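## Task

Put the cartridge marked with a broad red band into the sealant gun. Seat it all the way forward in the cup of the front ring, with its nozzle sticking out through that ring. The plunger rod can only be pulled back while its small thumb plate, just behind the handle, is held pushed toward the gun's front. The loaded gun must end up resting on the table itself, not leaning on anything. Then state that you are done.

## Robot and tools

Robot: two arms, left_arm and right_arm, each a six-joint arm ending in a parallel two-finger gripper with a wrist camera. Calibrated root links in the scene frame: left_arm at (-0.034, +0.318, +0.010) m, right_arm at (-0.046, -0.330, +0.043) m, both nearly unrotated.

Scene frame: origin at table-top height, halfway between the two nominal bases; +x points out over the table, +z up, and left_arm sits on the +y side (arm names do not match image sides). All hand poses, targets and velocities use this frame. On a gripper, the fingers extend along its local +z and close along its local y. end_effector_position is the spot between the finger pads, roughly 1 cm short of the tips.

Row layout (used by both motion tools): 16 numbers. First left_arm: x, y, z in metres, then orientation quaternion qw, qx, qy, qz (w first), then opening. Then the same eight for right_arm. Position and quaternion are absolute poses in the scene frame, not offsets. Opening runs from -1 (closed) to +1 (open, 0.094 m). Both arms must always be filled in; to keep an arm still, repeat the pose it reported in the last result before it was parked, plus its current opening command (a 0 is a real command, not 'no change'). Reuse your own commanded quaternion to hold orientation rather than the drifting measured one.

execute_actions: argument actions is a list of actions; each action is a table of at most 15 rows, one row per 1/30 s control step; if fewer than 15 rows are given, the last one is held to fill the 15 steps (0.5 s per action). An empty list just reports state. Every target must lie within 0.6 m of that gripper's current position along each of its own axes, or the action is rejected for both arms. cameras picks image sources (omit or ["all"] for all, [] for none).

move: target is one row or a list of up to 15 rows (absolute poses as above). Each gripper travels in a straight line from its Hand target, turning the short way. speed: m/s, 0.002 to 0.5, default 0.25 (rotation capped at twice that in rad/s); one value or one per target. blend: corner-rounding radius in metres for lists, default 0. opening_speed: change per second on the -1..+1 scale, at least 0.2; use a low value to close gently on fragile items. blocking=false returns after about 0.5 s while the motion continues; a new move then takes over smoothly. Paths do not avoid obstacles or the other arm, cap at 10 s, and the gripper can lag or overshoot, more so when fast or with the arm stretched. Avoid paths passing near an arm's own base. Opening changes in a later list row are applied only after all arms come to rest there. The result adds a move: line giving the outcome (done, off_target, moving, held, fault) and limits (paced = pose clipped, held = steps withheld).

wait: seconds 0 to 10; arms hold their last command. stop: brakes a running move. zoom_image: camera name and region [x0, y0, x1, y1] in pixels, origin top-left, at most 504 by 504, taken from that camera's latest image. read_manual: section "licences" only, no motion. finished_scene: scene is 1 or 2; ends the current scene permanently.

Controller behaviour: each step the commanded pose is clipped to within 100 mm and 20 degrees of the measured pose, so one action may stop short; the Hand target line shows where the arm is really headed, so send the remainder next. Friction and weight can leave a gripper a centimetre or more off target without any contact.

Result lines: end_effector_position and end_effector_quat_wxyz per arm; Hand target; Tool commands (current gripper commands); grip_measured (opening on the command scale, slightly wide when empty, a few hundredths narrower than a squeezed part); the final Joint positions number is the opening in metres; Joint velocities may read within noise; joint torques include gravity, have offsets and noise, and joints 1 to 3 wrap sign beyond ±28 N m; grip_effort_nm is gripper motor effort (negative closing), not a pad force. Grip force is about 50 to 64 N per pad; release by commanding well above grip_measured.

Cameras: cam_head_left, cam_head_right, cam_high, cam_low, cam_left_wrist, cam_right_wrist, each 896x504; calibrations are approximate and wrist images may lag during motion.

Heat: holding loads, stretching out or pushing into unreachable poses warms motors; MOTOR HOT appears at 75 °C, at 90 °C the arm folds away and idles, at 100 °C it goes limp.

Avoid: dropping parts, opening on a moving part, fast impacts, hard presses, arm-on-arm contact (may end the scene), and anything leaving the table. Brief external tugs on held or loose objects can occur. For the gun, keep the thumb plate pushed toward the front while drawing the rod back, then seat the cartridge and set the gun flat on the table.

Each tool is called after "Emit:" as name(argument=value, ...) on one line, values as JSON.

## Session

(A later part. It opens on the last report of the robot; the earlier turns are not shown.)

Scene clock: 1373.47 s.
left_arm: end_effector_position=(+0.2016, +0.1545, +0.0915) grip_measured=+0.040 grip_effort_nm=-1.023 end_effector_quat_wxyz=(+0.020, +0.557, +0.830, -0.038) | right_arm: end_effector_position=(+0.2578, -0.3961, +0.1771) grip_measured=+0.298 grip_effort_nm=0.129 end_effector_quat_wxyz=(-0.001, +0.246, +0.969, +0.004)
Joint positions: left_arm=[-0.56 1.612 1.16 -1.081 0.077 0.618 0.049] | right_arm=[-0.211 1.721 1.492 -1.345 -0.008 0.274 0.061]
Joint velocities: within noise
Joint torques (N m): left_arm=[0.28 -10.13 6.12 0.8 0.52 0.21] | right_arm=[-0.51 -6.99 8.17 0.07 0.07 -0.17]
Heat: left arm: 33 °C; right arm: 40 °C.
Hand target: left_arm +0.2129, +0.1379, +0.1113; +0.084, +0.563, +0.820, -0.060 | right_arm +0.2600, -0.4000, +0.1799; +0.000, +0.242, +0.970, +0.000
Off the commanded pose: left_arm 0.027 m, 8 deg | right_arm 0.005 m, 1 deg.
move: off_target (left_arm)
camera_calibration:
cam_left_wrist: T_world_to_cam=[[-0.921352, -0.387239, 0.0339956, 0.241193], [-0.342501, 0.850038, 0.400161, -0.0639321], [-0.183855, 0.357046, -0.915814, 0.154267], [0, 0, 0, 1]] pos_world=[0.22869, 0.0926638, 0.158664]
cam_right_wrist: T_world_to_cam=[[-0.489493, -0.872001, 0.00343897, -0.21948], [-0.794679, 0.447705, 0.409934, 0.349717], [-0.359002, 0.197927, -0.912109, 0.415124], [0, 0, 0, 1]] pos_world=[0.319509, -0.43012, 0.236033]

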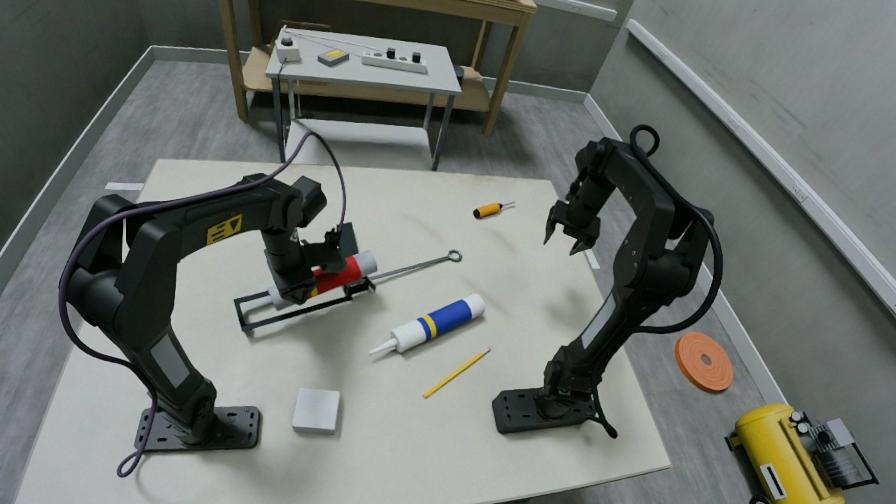

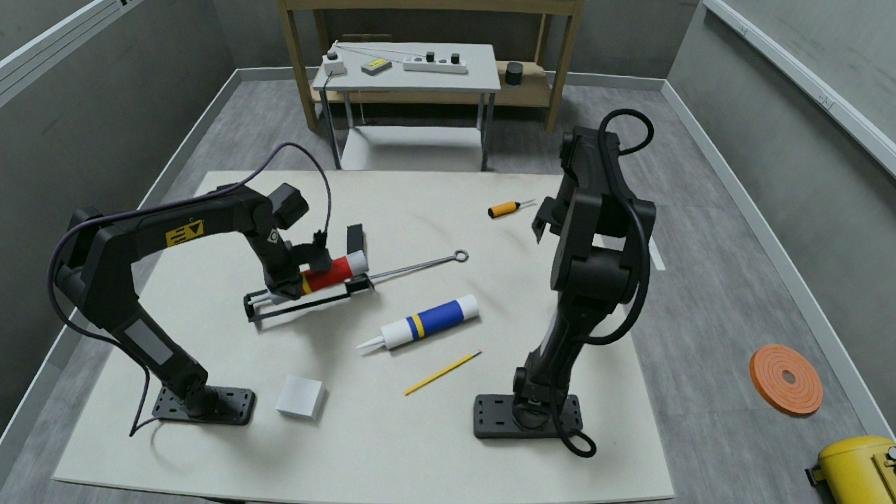

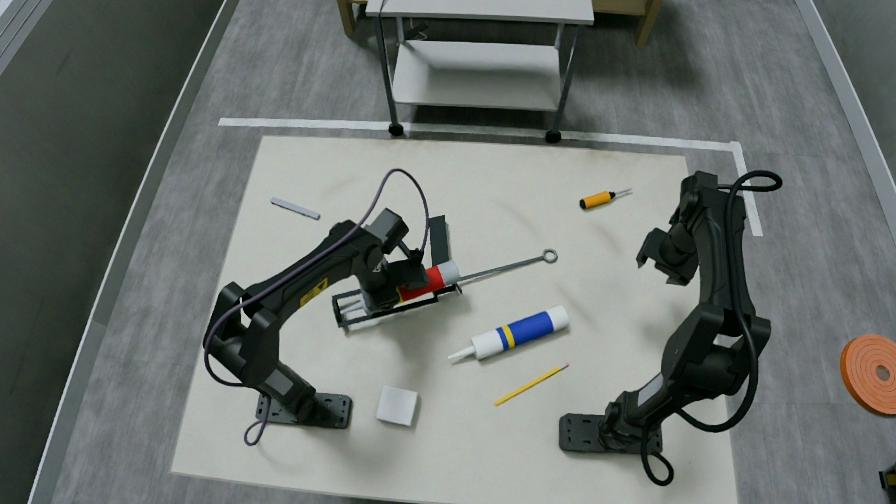

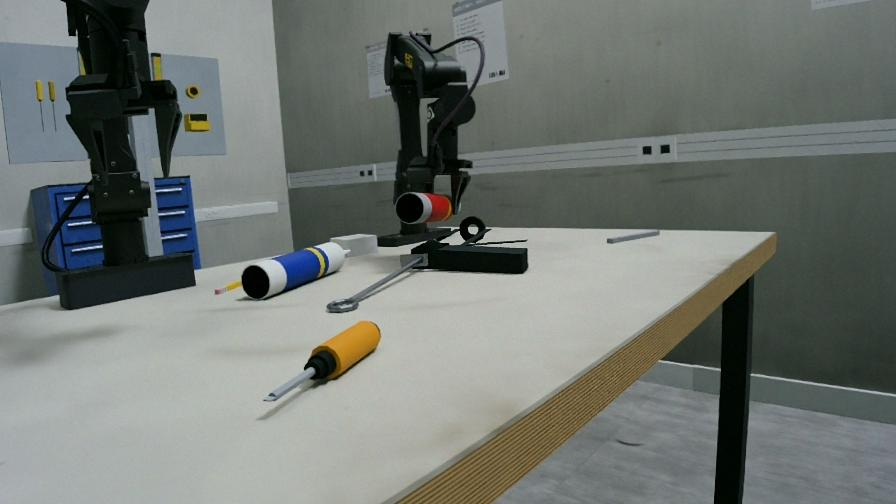

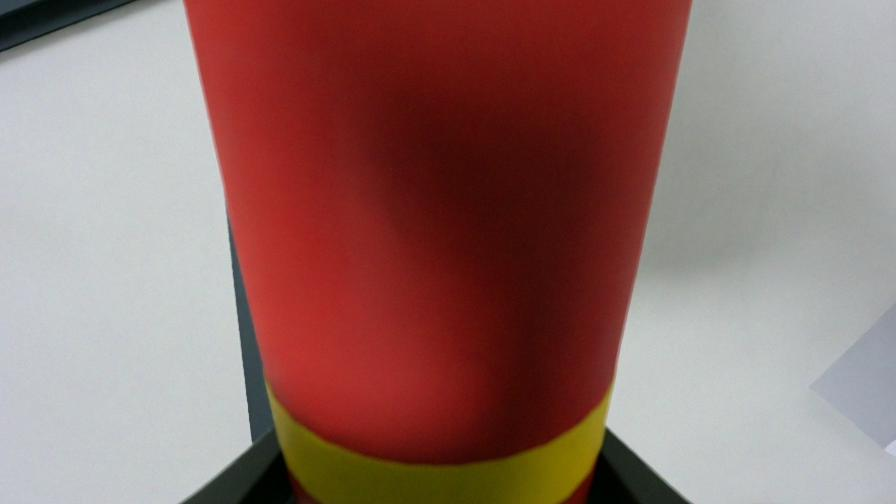

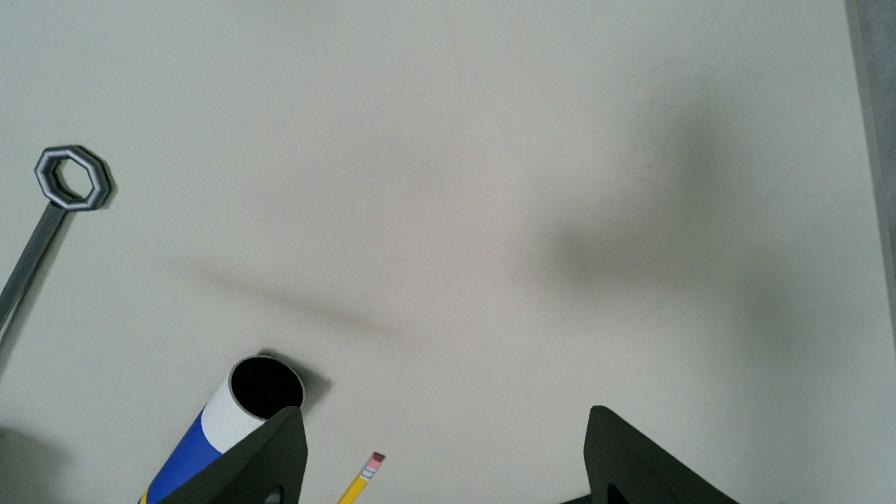

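Emit:
move(target=[0.213,0.138,0.11,0.0860,0.5655,0.8181,-0.0594,-0.12,0.26,-0.40,0.18,0,0.2419,0.9703,0,0.3], speed=0.1, cameras=["cam_left_wrist","cam_high","cam_head_left"])

Scene clock: 1393.27 s.
left_arm: end_effector_position=(+0.2005, +0.1555, +0.0904) grip_measured=+0.040 grip_effort_nm=-1.013 end_effector_quat_wxyz=(+0.019, +0.560, +0.827, -0.037) | right_arm: end_effector_position=(+0.2578, -0.3961, +0.1771) grip_measured=+0.298 grip_effort_nm=0.129 end_effector_quat_wxyz=(-0.001, +0.246, +0.969, +0.004)
Joint positions: left_arm=[-0.56 1.609 1.152 -1.078 0.075 0.627 0.049] | right_arm=[-0.211 1.721 1.492 -1.345 -0.008 0.274 0.061]
Joint velocities: within noise
Joint torques (N m): left_arm=[0.13 -10.33 6.27 0.78 0.5 0.2] | right_arm=[-0.53 -6.99 8.16 0.08 0.06 -0.17]
Heat: left arm: 35 °C; right arm: 40 °C.
Hand target: left_arm +0.2124, +0.1391, +0.1111; +0.085, +0.567, +0.817, -0.058 | right_arm +0.2600, -0.4000, +0.1799; +0.000, +0.242, +0.970, +0.000
Off the commanded pose: left_arm 0.029 m, 8 deg | right_arm 0.005 m, 1 deg.
move: off_target (left_arm)
camera_calibration:
cam_left_wrist: T_world_to_cam=[[-0.924853, -0.378894, 0.0329451, 0.240132], [-0.334862, 0.85231, 0.401789, -0.0667219], [-0.180315, 0.360564, -0.915139, 0.151356], [0, 0, 0, 1]] pos_world=[0.227036, 0.093279, 0.157408]
Images, in order (width x height): cam_head_left 896x504, cam_high 896x504, cam_left_wrist 896x504.

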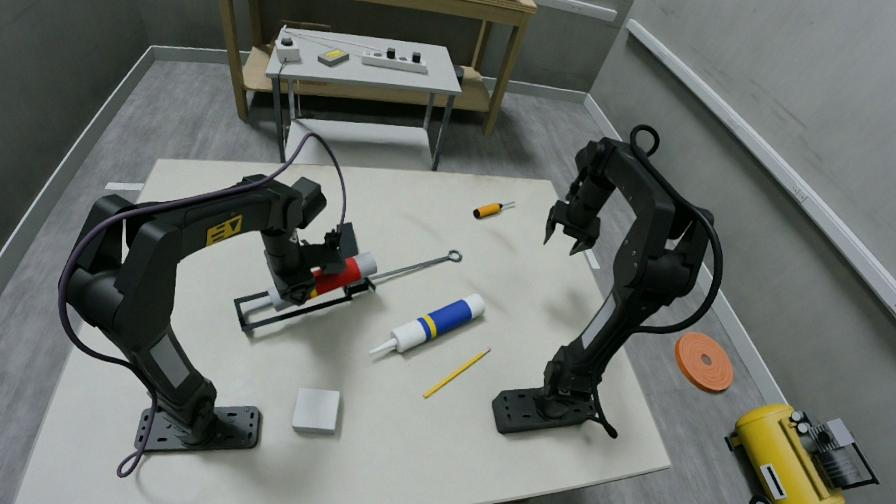

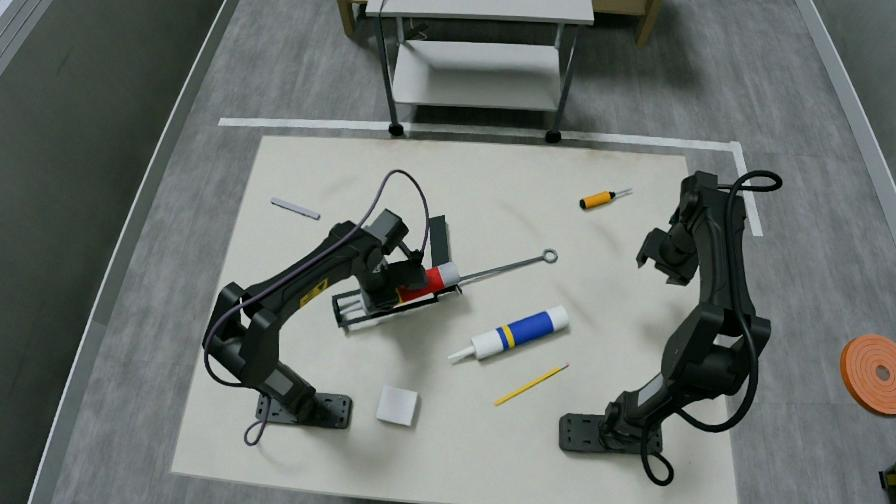

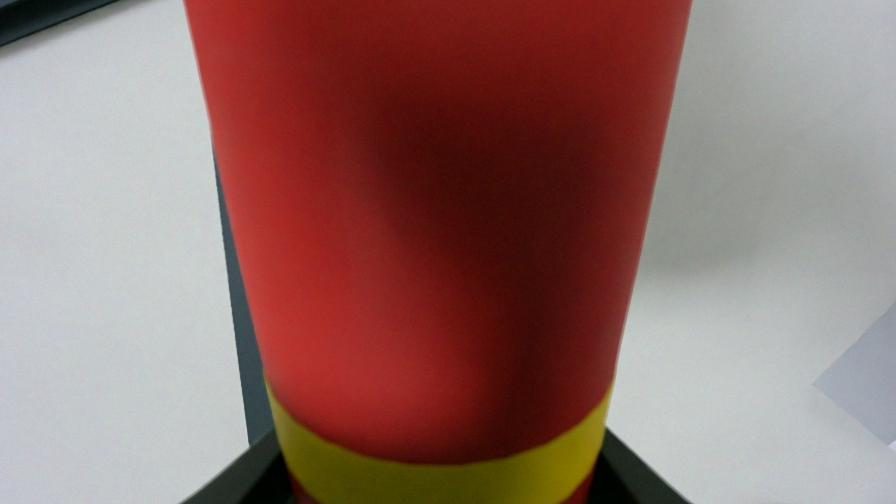

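Emit:
zoom_image(camera="cam_head_left", region=[200, 200, 480, 360])

Emit:
zoom_image(camera="cam_high", region=[310, 230, 500, 350])

Scaled by 1.800 from the camera's 896x504 image, which has a finer 1280x720 frame.

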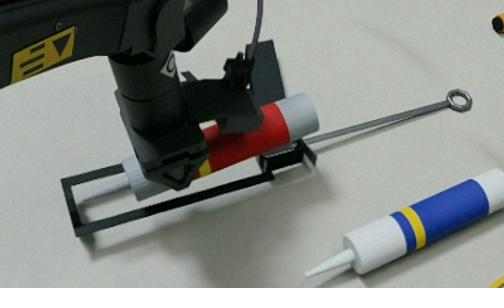

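Scaled by 2.653 from the camera's 896x504 image, which has a finer 1280x720 frame.

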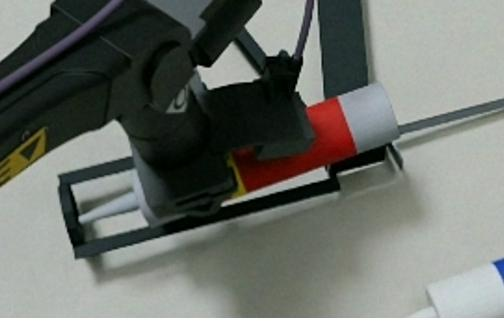

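Emit:
move(target=[0.215,0.130,0.15,0.0360,0.5675,0.8221,-0.0248,-0.12,0.26,-0.40,0.18,0,0.2419,0.9703,0,0.3], speed=0.1, cameras=["cam_left_wrist","cam_low"])

Scene clock: 1429.40 s.
left_arm: end_effector_position=(+0.2074, +0.1387, +0.1356) grip_measured=+0.040 grip_effort_nm=-1.009 end_effector_quat_wxyz=(+0.013, +0.570, +0.821, -0.021) | right_arm: end_effector_position=(+0.2578, -0.3961, +0.1771) grip_measured=+0.298 grip_effort_nm=0.129 end_effector_quat_wxyz=(-0.001, +0.246, +0.969, +0.004)
Joint positions: left_arm=[-0.616 1.655 1.384 -1.273 0.042 0.596 0.049] | right_arm=[-0.211 1.721 1.492 -1.345 -0.008 0.274 0.061]
Joint velocities: within noise
Joint torques (N m): left_arm=[-0.29 -6.28 10.02 0.13 0.07 -0.14] | right_arm=[-0.51 -6.98 8.16 0.08 0.06 -0.18]
Heat: left arm: 33 °C; right arm: 39 °C.
Hand target: left_arm +0.2153, +0.1300, +0.1498; +0.037, +0.567, +0.823, -0.025 | right_arm +0.2600, -0.4000, +0.1799; +0.000, +0.242, +0.970, +0.000
Off the commanded pose: left_arm 0.018 m, 3 deg | right_arm 0.005 m, 1 deg.
move: off_target (left_arm)
camera_calibration:
cam_left_wrist: T_world_to_cam=[[-0.933726, -0.357781, 0.0122249, 0.240333], [-0.318644, 0.846182, 0.427132, -0.0741866], [-0.163164, 0.394929, -0.904107, 0.190246], [0, 0, 0, 1]] pos_world=[0.231807, 0.0736281, 0.200752]
Images, in order (width x height): cam_low 896x504, cam_left_wrist 896x504.

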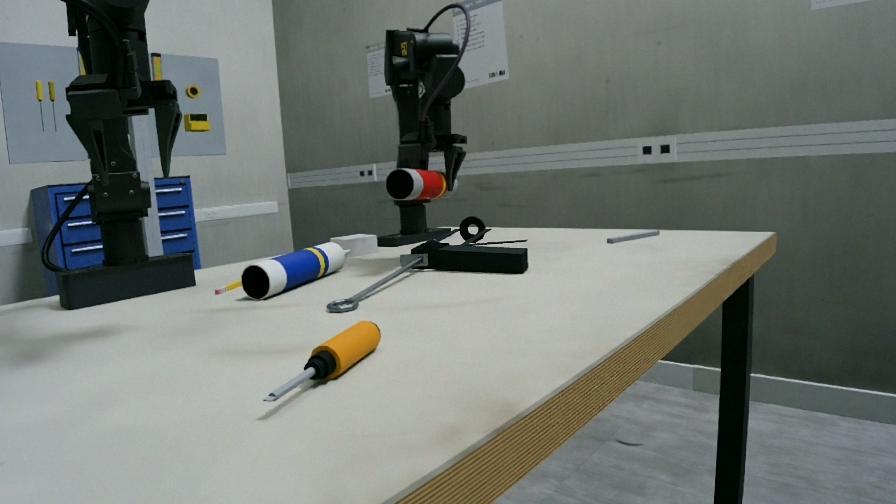

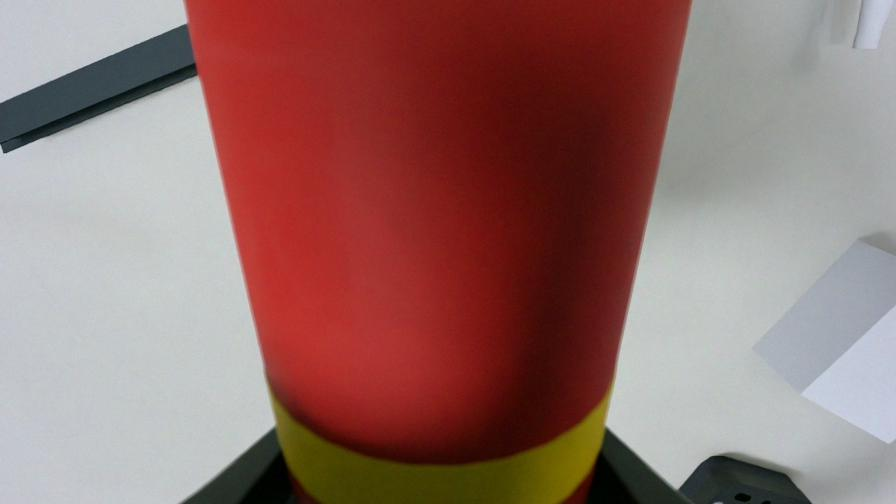

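Emit:
move(target=[0.218,0.135,0.135,0.1428,0.5600,0.8101,-0.0987,-0.12,0.26,-0.40,0.18,0,0.2419,0.9703,0,0.3], speed=0.15, cameras=["cam_left_wrist","cam_low","cam_head_left"])

Emit:
zoom_image(camera="cam_head_left", region=[200, 200, 480, 360])

Emit:
zoom_image(camera="cam_low", region=[300, 130, 580, 290])

Scene clock: 1458.50 s.
left_arm: end_effector_position=(+0.2045, +0.1557, +0.1128) grip_measured=+0.040 grip_effort_nm=-1.018 end_effector_quat_wxyz=(+0.069, +0.552, +0.828, -0.074) | right_arm: end_effector_position=(+0.2578, -0.3961, +0.1771) grip_measured=+0.298 grip_effort_nm=0.129 end_effector_quat_wxyz=(-0.001, +0.246, +0.969, +0.004)
Joint positions: left_arm=[-0.5 1.521 1.142 -1.066 0.16 0.664 0.049] | right_arm=[-0.211 1.721 1.492 -1.345 -0.008 0.274 0.061]
Joint velocities: within noise
Joint torques (N m): left_arm=[0.57 -9.36 6.63 1 0.68 0.17] | right_arm=[-0.51 -6.99 8.17 0.07 0.07 -0.17]
Heat: left arm: 32 °C; right arm: 39 °C.
Hand target: left_arm +0.2177, +0.1380, +0.1362; +0.141, +0.559, +0.811, -0.098 | right_arm +0.2600, -0.4000, +0.1799; +0.000, +0.242, +0.970, +0.000
Off the commanded pose: left_arm 0.033 m, 9 deg | right_arm 0.005 m, 1 deg.
move: off_target (left_arm)
camera_calibration:
cam_left_wrist: T_world_to_cam=[[-0.919989, -0.389696, 0.0419285, 0.242822], [-0.36266, 0.886938, 0.286041, -0.0612357], [-0.148657, 0.247949, -0.957299, 0.188333], [0, 0, 0, 1]] pos_world=[0.229183, 0.102242, 0.187625]
Images, in order (width x height): cam_head_left 896x504, cam_low 896x504, cam_left_wrist 896x504.

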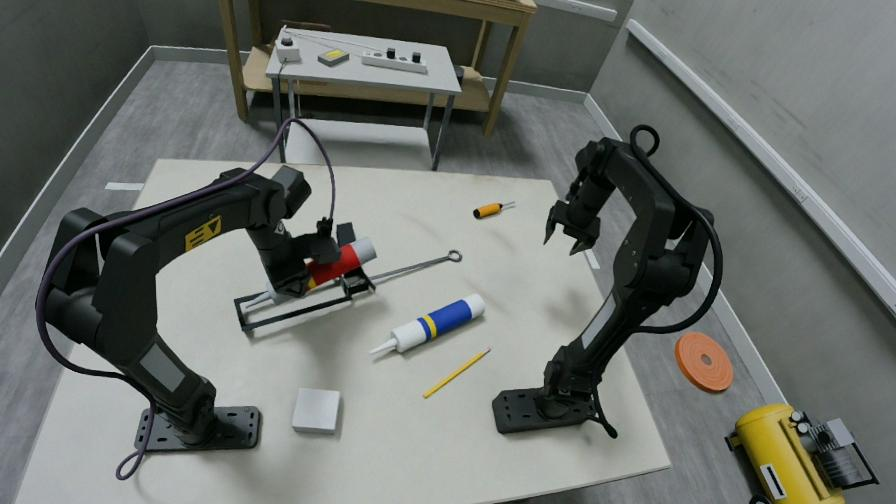

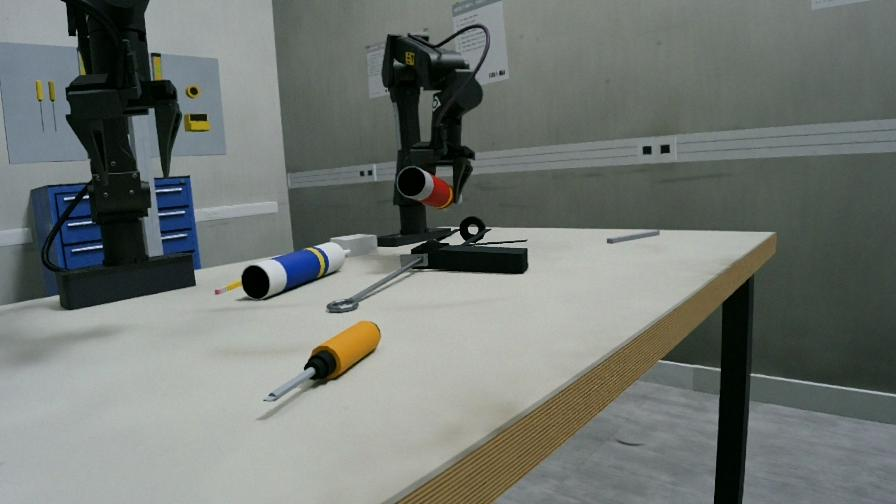

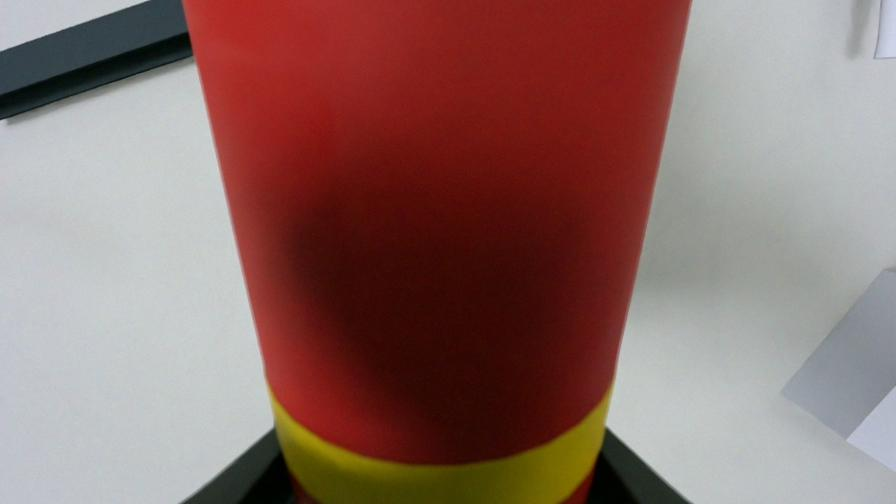

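Scaled by 1.800 from the camera's 896x504 image, which has a finer 1280x720 frame.

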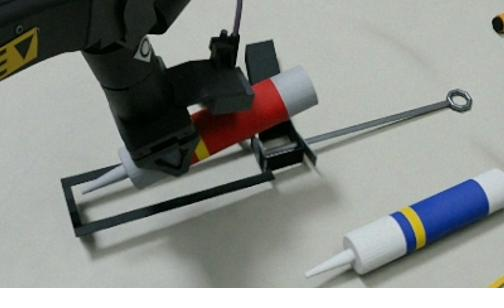

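Scaled by 1.800 from the camera's 896x504 image, which has a finer 1280x720 frame.

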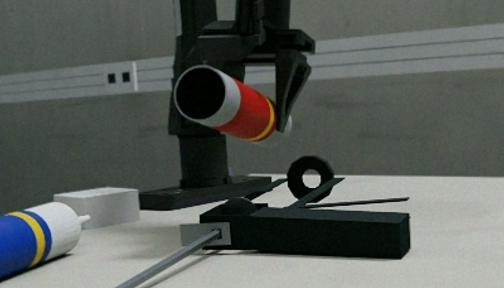

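Emit:
move(target=[0.228,0.118,0.125,0.1409,0.5753,0.7993,-0.1015,-0.12,0.26,-0.40,0.18,0,0.2419,0.9703,0,0.3], speed=0.1, cameras=["cam_high"])

Scene clock: 1519.80 s.
left_arm: end_effector_position=(+0.2071, +0.1430, +0.1097) grip_measured=+0.040 grip_effort_nm=-1.018 end_effector_quat_wxyz=(+0.079, +0.569, +0.815, -0.077) | right_arm: end_effector_position=(+0.2578, -0.3961, +0.1771) grip_measured=+0.298 grip_effort_nm=0.134 end_effector_quat_wxyz=(-0.001, +0.246, +0.969, +0.004)
Joint positions: left_arm=[-0.531 1.538 1.142 -1.026 0.164 0.673 0.049] | right_arm=[-0.211 1.721 1.492 -1.345 -0.008 0.274 0.061]
Joint velocities: within noise
Joint torques (N m): left_arm=[-0.38 -5.59 8.55 1.07 0.68 0.2] | right_arm=[-0.53 -6.99 8.17 0.08 0.07 -0.18]
Heat: left arm: 36 °C; right arm: 38 °C.
Hand target: left_arm +0.2248, +0.1184, +0.1265; +0.139, +0.579, +0.797, -0.101 | right_arm +0.2600, -0.4000, +0.1799; +0.000, +0.242, +0.970, +0.000
Off the commanded pose: left_arm 0.036 m, 8 deg | right_arm 0.005 m, 1 deg.
move: off_target (left_arm)
Images, in order (width x height): cam_high 896x504.

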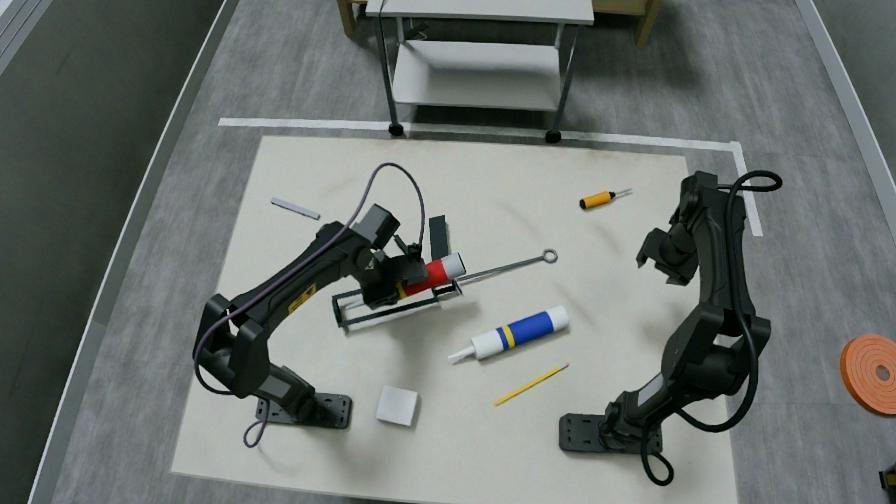

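Emit:
move(target=[0.237,0.114,0.092,0.1409,0.5753,0.7993,-0.1015,-0.12,0.26,-0.40,0.18,0,0.2419,0.9703,0,0.3], speed=0.08, cameras=["cam_high","cam_head_left","cam_low"])

Emit:
zoom_image(camera="cam_head_left", region=[200, 200, 400, 350])

Emit:
zoom_image(camera="cam_high", region=[310, 230, 500, 350])

Scene clock: 1539.23 s.
left_arm: end_effector_position=(+0.2208, +0.1349, +0.0829) grip_measured=+0.040 grip_effort_nm=-1.013 end_effector_quat_wxyz=(+0.089, +0.570, +0.813, -0.076) | right_arm: end_effector_position=(+0.2578, -0.3961, +0.1771) grip_measured=+0.298 grip_effort_nm=0.134 end_effector_quat_wxyz=(-0.001, +0.246, +0.969, +0.004)
Joint positions: left_arm=[-0.531 1.603 1.094 -0.894 0.164 0.676 0.049] | right_arm=[-0.211 1.721 1.492 -1.345 -0.008 0.274 0.061]
Joint velocities: within noise
Joint torques (N m): left_arm=[0.44 -6.23 6.64 1.15 0.67 0.17] | right_arm=[-0.51 -6.98 8.17 0.08 0.07 -0.18]
Heat: left arm: 33 °C; right arm: 38 °C.
Hand target: left_arm +0.2355, +0.1154, +0.0934; +0.140, +0.576, +0.799, -0.100 | right_arm +0.2600, -0.4000, +0.1799; +0.000, +0.242, +0.970, +0.000
Off the commanded pose: left_arm 0.028 m, 7 deg | right_arm 0.005 m, 1 deg.
move: off_target (left_arm)
Images, in order (width x height): cam_head_left 896x504, cam_high 896x504, cam_low 896x504.

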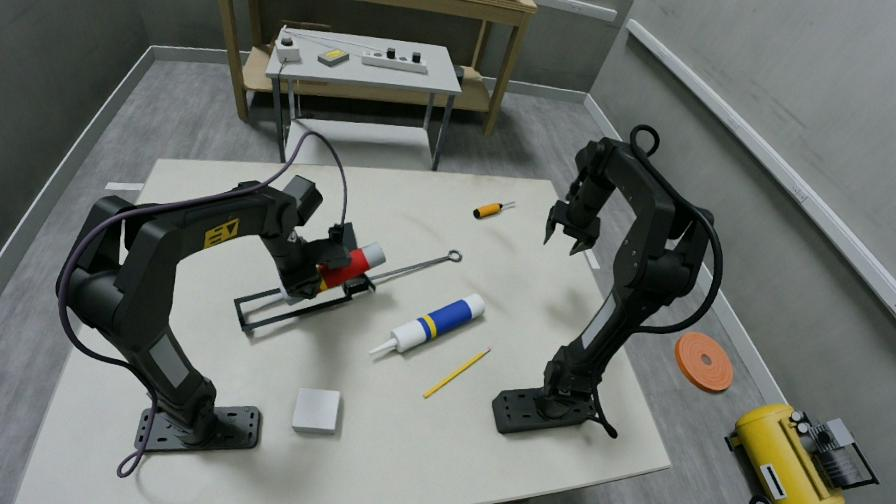

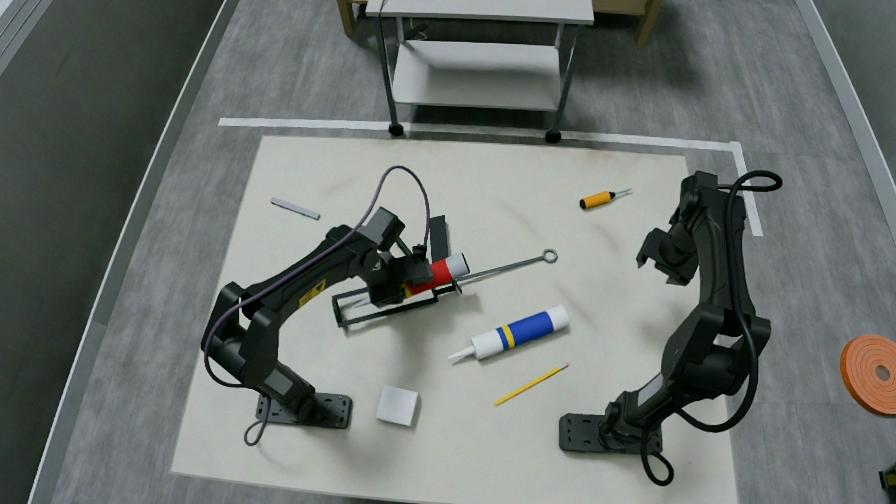

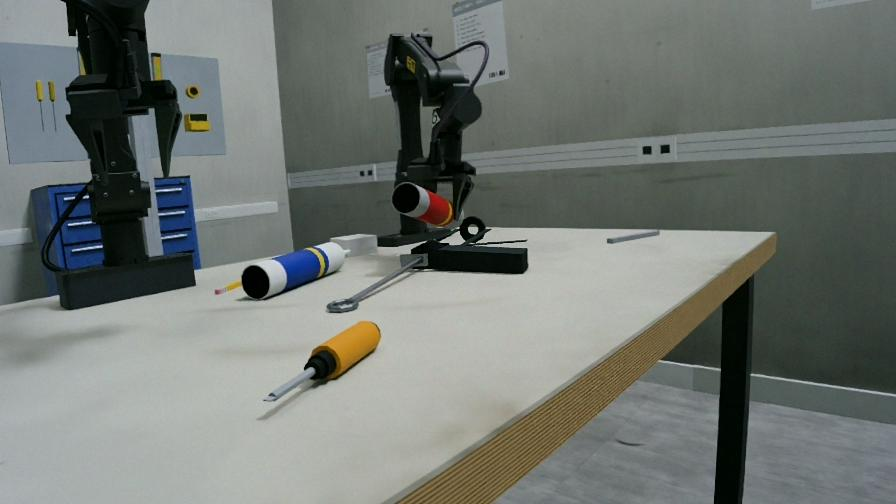

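Scaled by 2.520 from the camera's 896x504 image, which has a finer 1280x720 frame.

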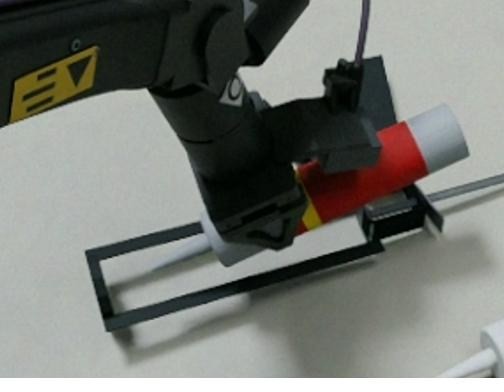

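Scaled by 2.653 from the camera's 896x504 image, which has a finer 1280x720 frame.

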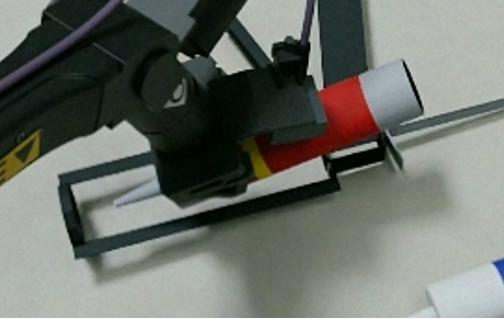

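Emit:
move(target=[0.2435,0.1165,0.080,0.1409,0.5753,0.7993,-0.1015,-0.12,0.26,-0.40,0.18,0,0.2419,0.9703,0,0.3], speed=0.06, cameras=["cam_high","cam_head_left","cam_low","cam_left_wrist"])

Emit:
zoom_image(camera="cam_head_left", region=[220, 240, 320, 340])

Emit:
zoom_image(camera="cam_high", region=[320, 260, 420, 340])

Emit:
zoom_image(camera="cam_low", region=[360, 150, 560, 300])

Scene clock: 1586.13 s.
left_arm: end_effector_position=(+0.2293, +0.1392, +0.0717) grip_measured=+0.040 grip_effort_nm=-1.023 end_effector_quat_wxyz=(+0.090, +0.567, +0.815, -0.074) | right_arm: end_effector_position=(+0.2578, -0.3961, +0.1771) grip_measured=+0.298 grip_effort_nm=0.134 end_effector_quat_wxyz=(-0.001, +0.246, +0.969, +0.004)
Joint positions: left_arm=[-0.505 1.633 1.08 -0.851 0.166 0.694 0.049] | right_arm=[-0.211 1.721 1.492 -1.345 -0.008 0.274 0.061]
Joint velocities: within noise
Joint torques (N m): left_arm=[0.39 -6.22 6.48 1.16 0.71 0.2] | right_arm=[-0.51 -6.98 8.17 0.08 0.07 -0.17]
Heat: left arm: 32 °C; right arm: 37 °C.
Hand target: left_arm +0.2440, +0.1204, +0.0813; +0.140, +0.573, +0.801, -0.100 | right_arm +0.2600, -0.4000, +0.1799; +0.000, +0.242, +0.970, +0.000
Off the commanded pose: left_arm 0.028 m, 7 deg | right_arm 0.005 m, 1 deg.
move: off_target (left_arm)
camera_calibration:
cam_left_wrist: T_world_to_cam=[[-0.934324, -0.356153, 0.0139303, 0.261538], [-0.341557, 0.905835, 0.250601, -0.0307627], [-0.101871, 0.229384, -0.96799, 0.149402], [0, 0, 0, 1]] pos_world=[0.249074, 0.0867428, 0.148686]
Images, in order (width x height): cam_head_left 896x504, cam_high 896x504, cam_low 896x504, cam_left_wrist 896x504.

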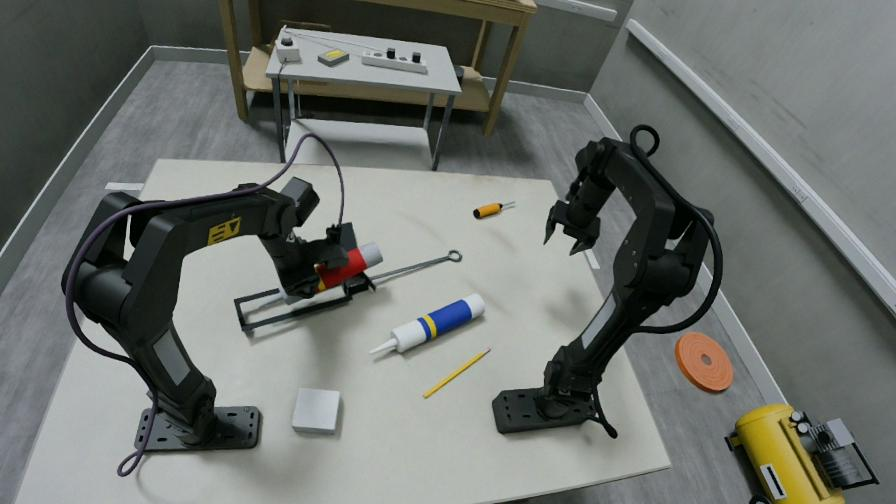

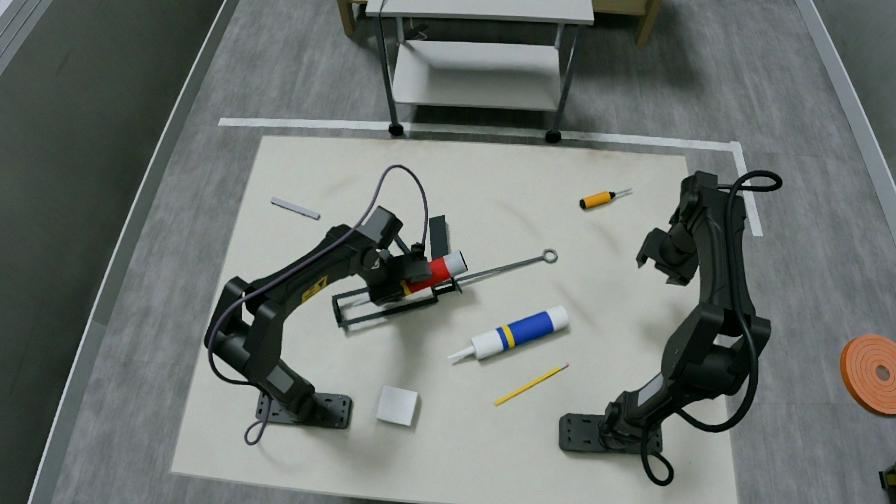

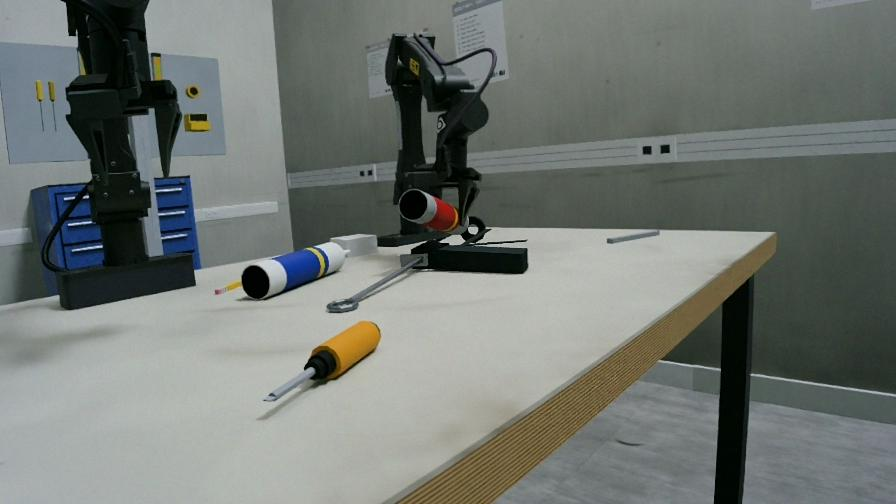

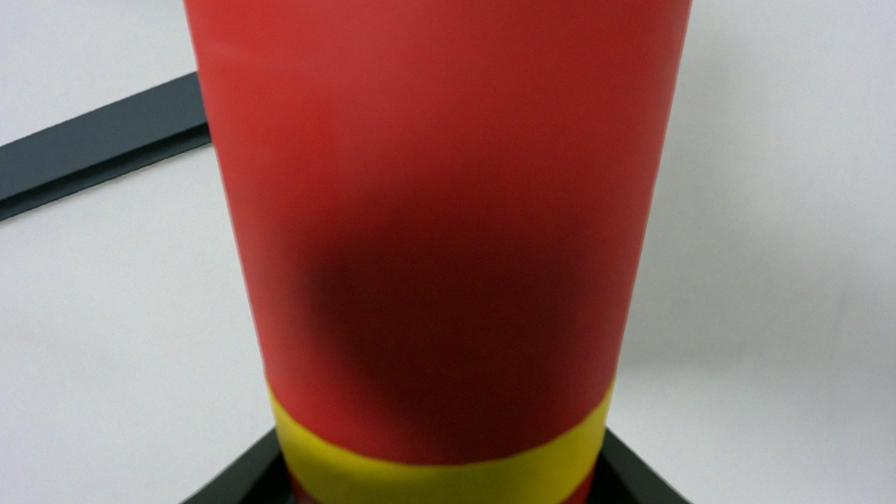

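Scaled by 5.040 from the camera's 896x504 image, which has a finer 1280x720 frame.

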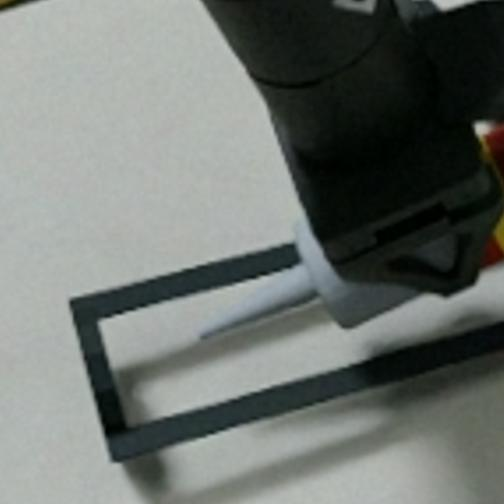

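Scaled by 5.040 from the camera's 896x504 image, which has a finer 1280x720 frame.

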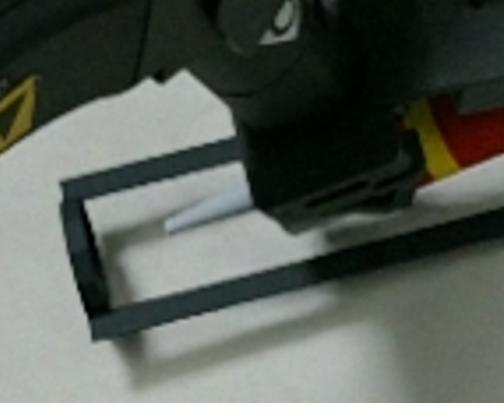

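Scaled by 2.520 from the camera's 896x504 image, which has a finer 1280x720 frame.

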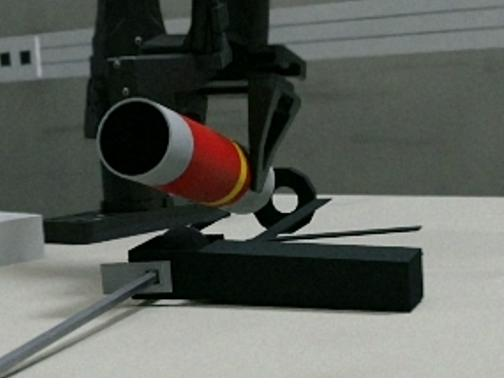

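Emit:
move(target=[0.2400,0.1351,0.068,0.1409,0.5753,0.7993,-0.1015,-0.12,0.26,-0.40,0.18,0,0.2419,0.9703,0,0.3], speed=0.06, cameras=["cam_high","cam_head_left"])

Emit:
zoom_image(camera="cam_head_left", region=[220, 240, 320, 340])

Emit:
zoom_image(camera="cam_high", region=[320, 240, 420, 340])

Scene clock: 1628.13 s.
left_arm: end_effector_position=(+0.2239, +0.1553, +0.0535) grip_measured=+0.040 grip_effort_nm=-1.018 end_effector_quat_wxyz=(+0.080, +0.570, +0.814, -0.077) | right_arm: end_effector_position=(+0.2578, -0.3961, +0.1771) grip_measured=+0.298 grip_effort_nm=0.129 end_effector_quat_wxyz=(-0.001, +0.246, +0.969, +0.004)
Joint positions: left_arm=[-0.462 1.633 1.007 -0.806 0.175 0.745 0.049] | right_arm=[-0.211 1.721 1.492 -1.345 -0.008 0.274 0.061]
Joint velocities: within noise
Joint torques (N m): left_arm=[0.44 -7.83 6.23 1.07 0.73 0.18] | right_arm=[-0.53 -6.99 8.16 0.08 0.06 -0.17]
Heat: left arm: 32 °C; right arm: 37 °C.
Hand target: left_arm +0.2391, +0.1362, +0.0699; +0.140, +0.577, +0.798, -0.100 | right_arm +0.2600, -0.4000, +0.1799; +0.000, +0.242, +0.970, +0.000
Off the commanded pose: left_arm 0.030 m, 8 deg | right_arm 0.005 m, 1 deg.
move: off_target (left_arm)
Images, in order (width x height): cam_head_left 896x504, cam_high 896x504.

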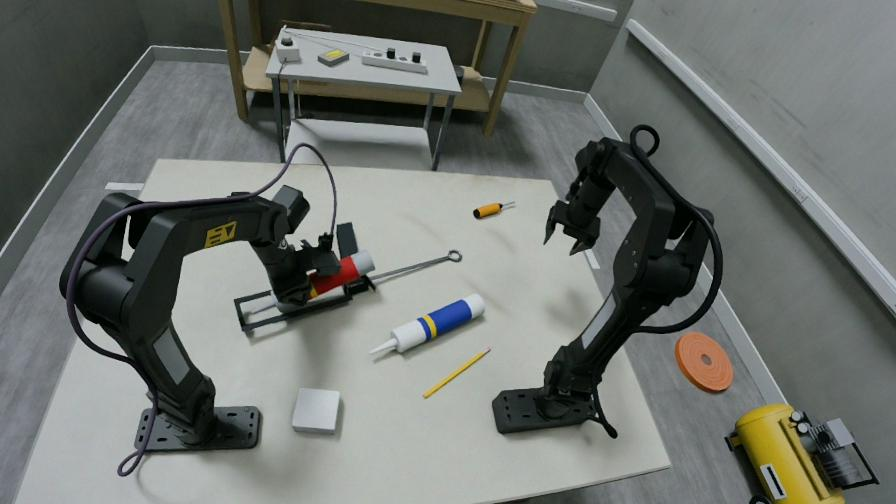

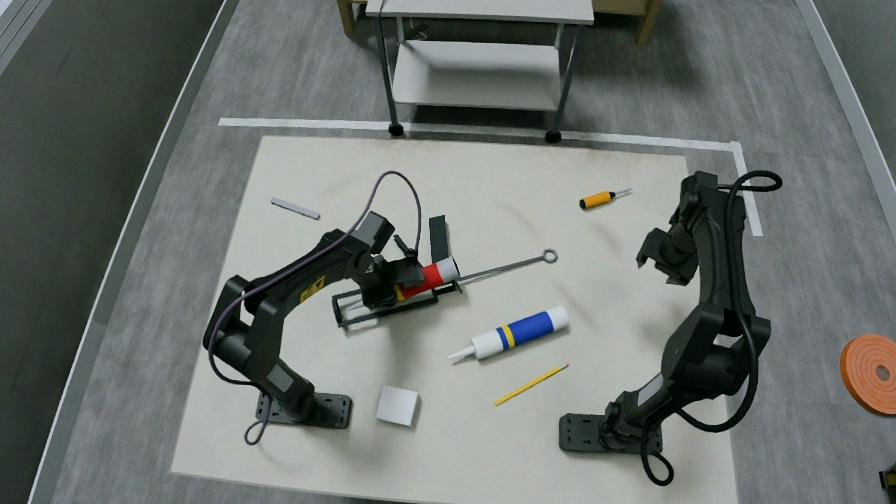

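Scaled by 5.040 from the camera's 896x504 image, which has a finer 1280x720 frame.

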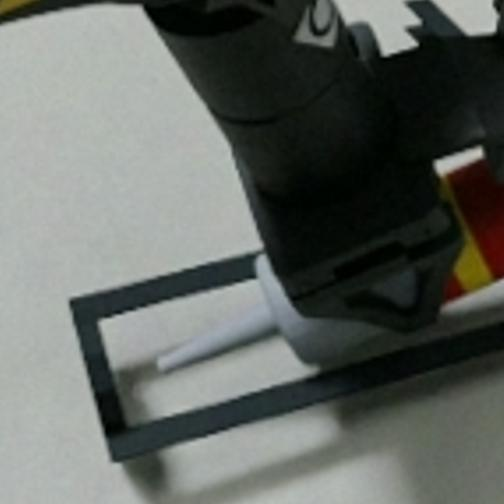

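Scaled by 5.040 from the camera's 896x504 image, which has a finer 1280x720 frame.

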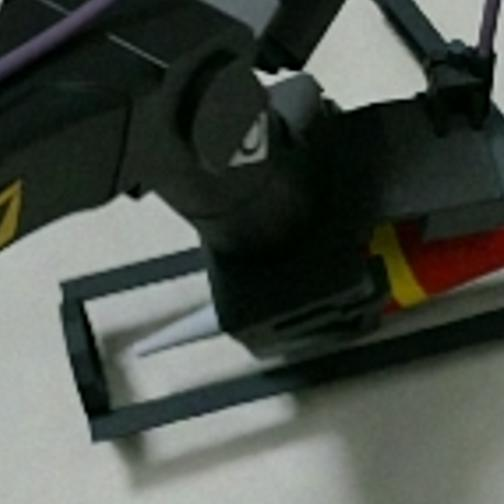

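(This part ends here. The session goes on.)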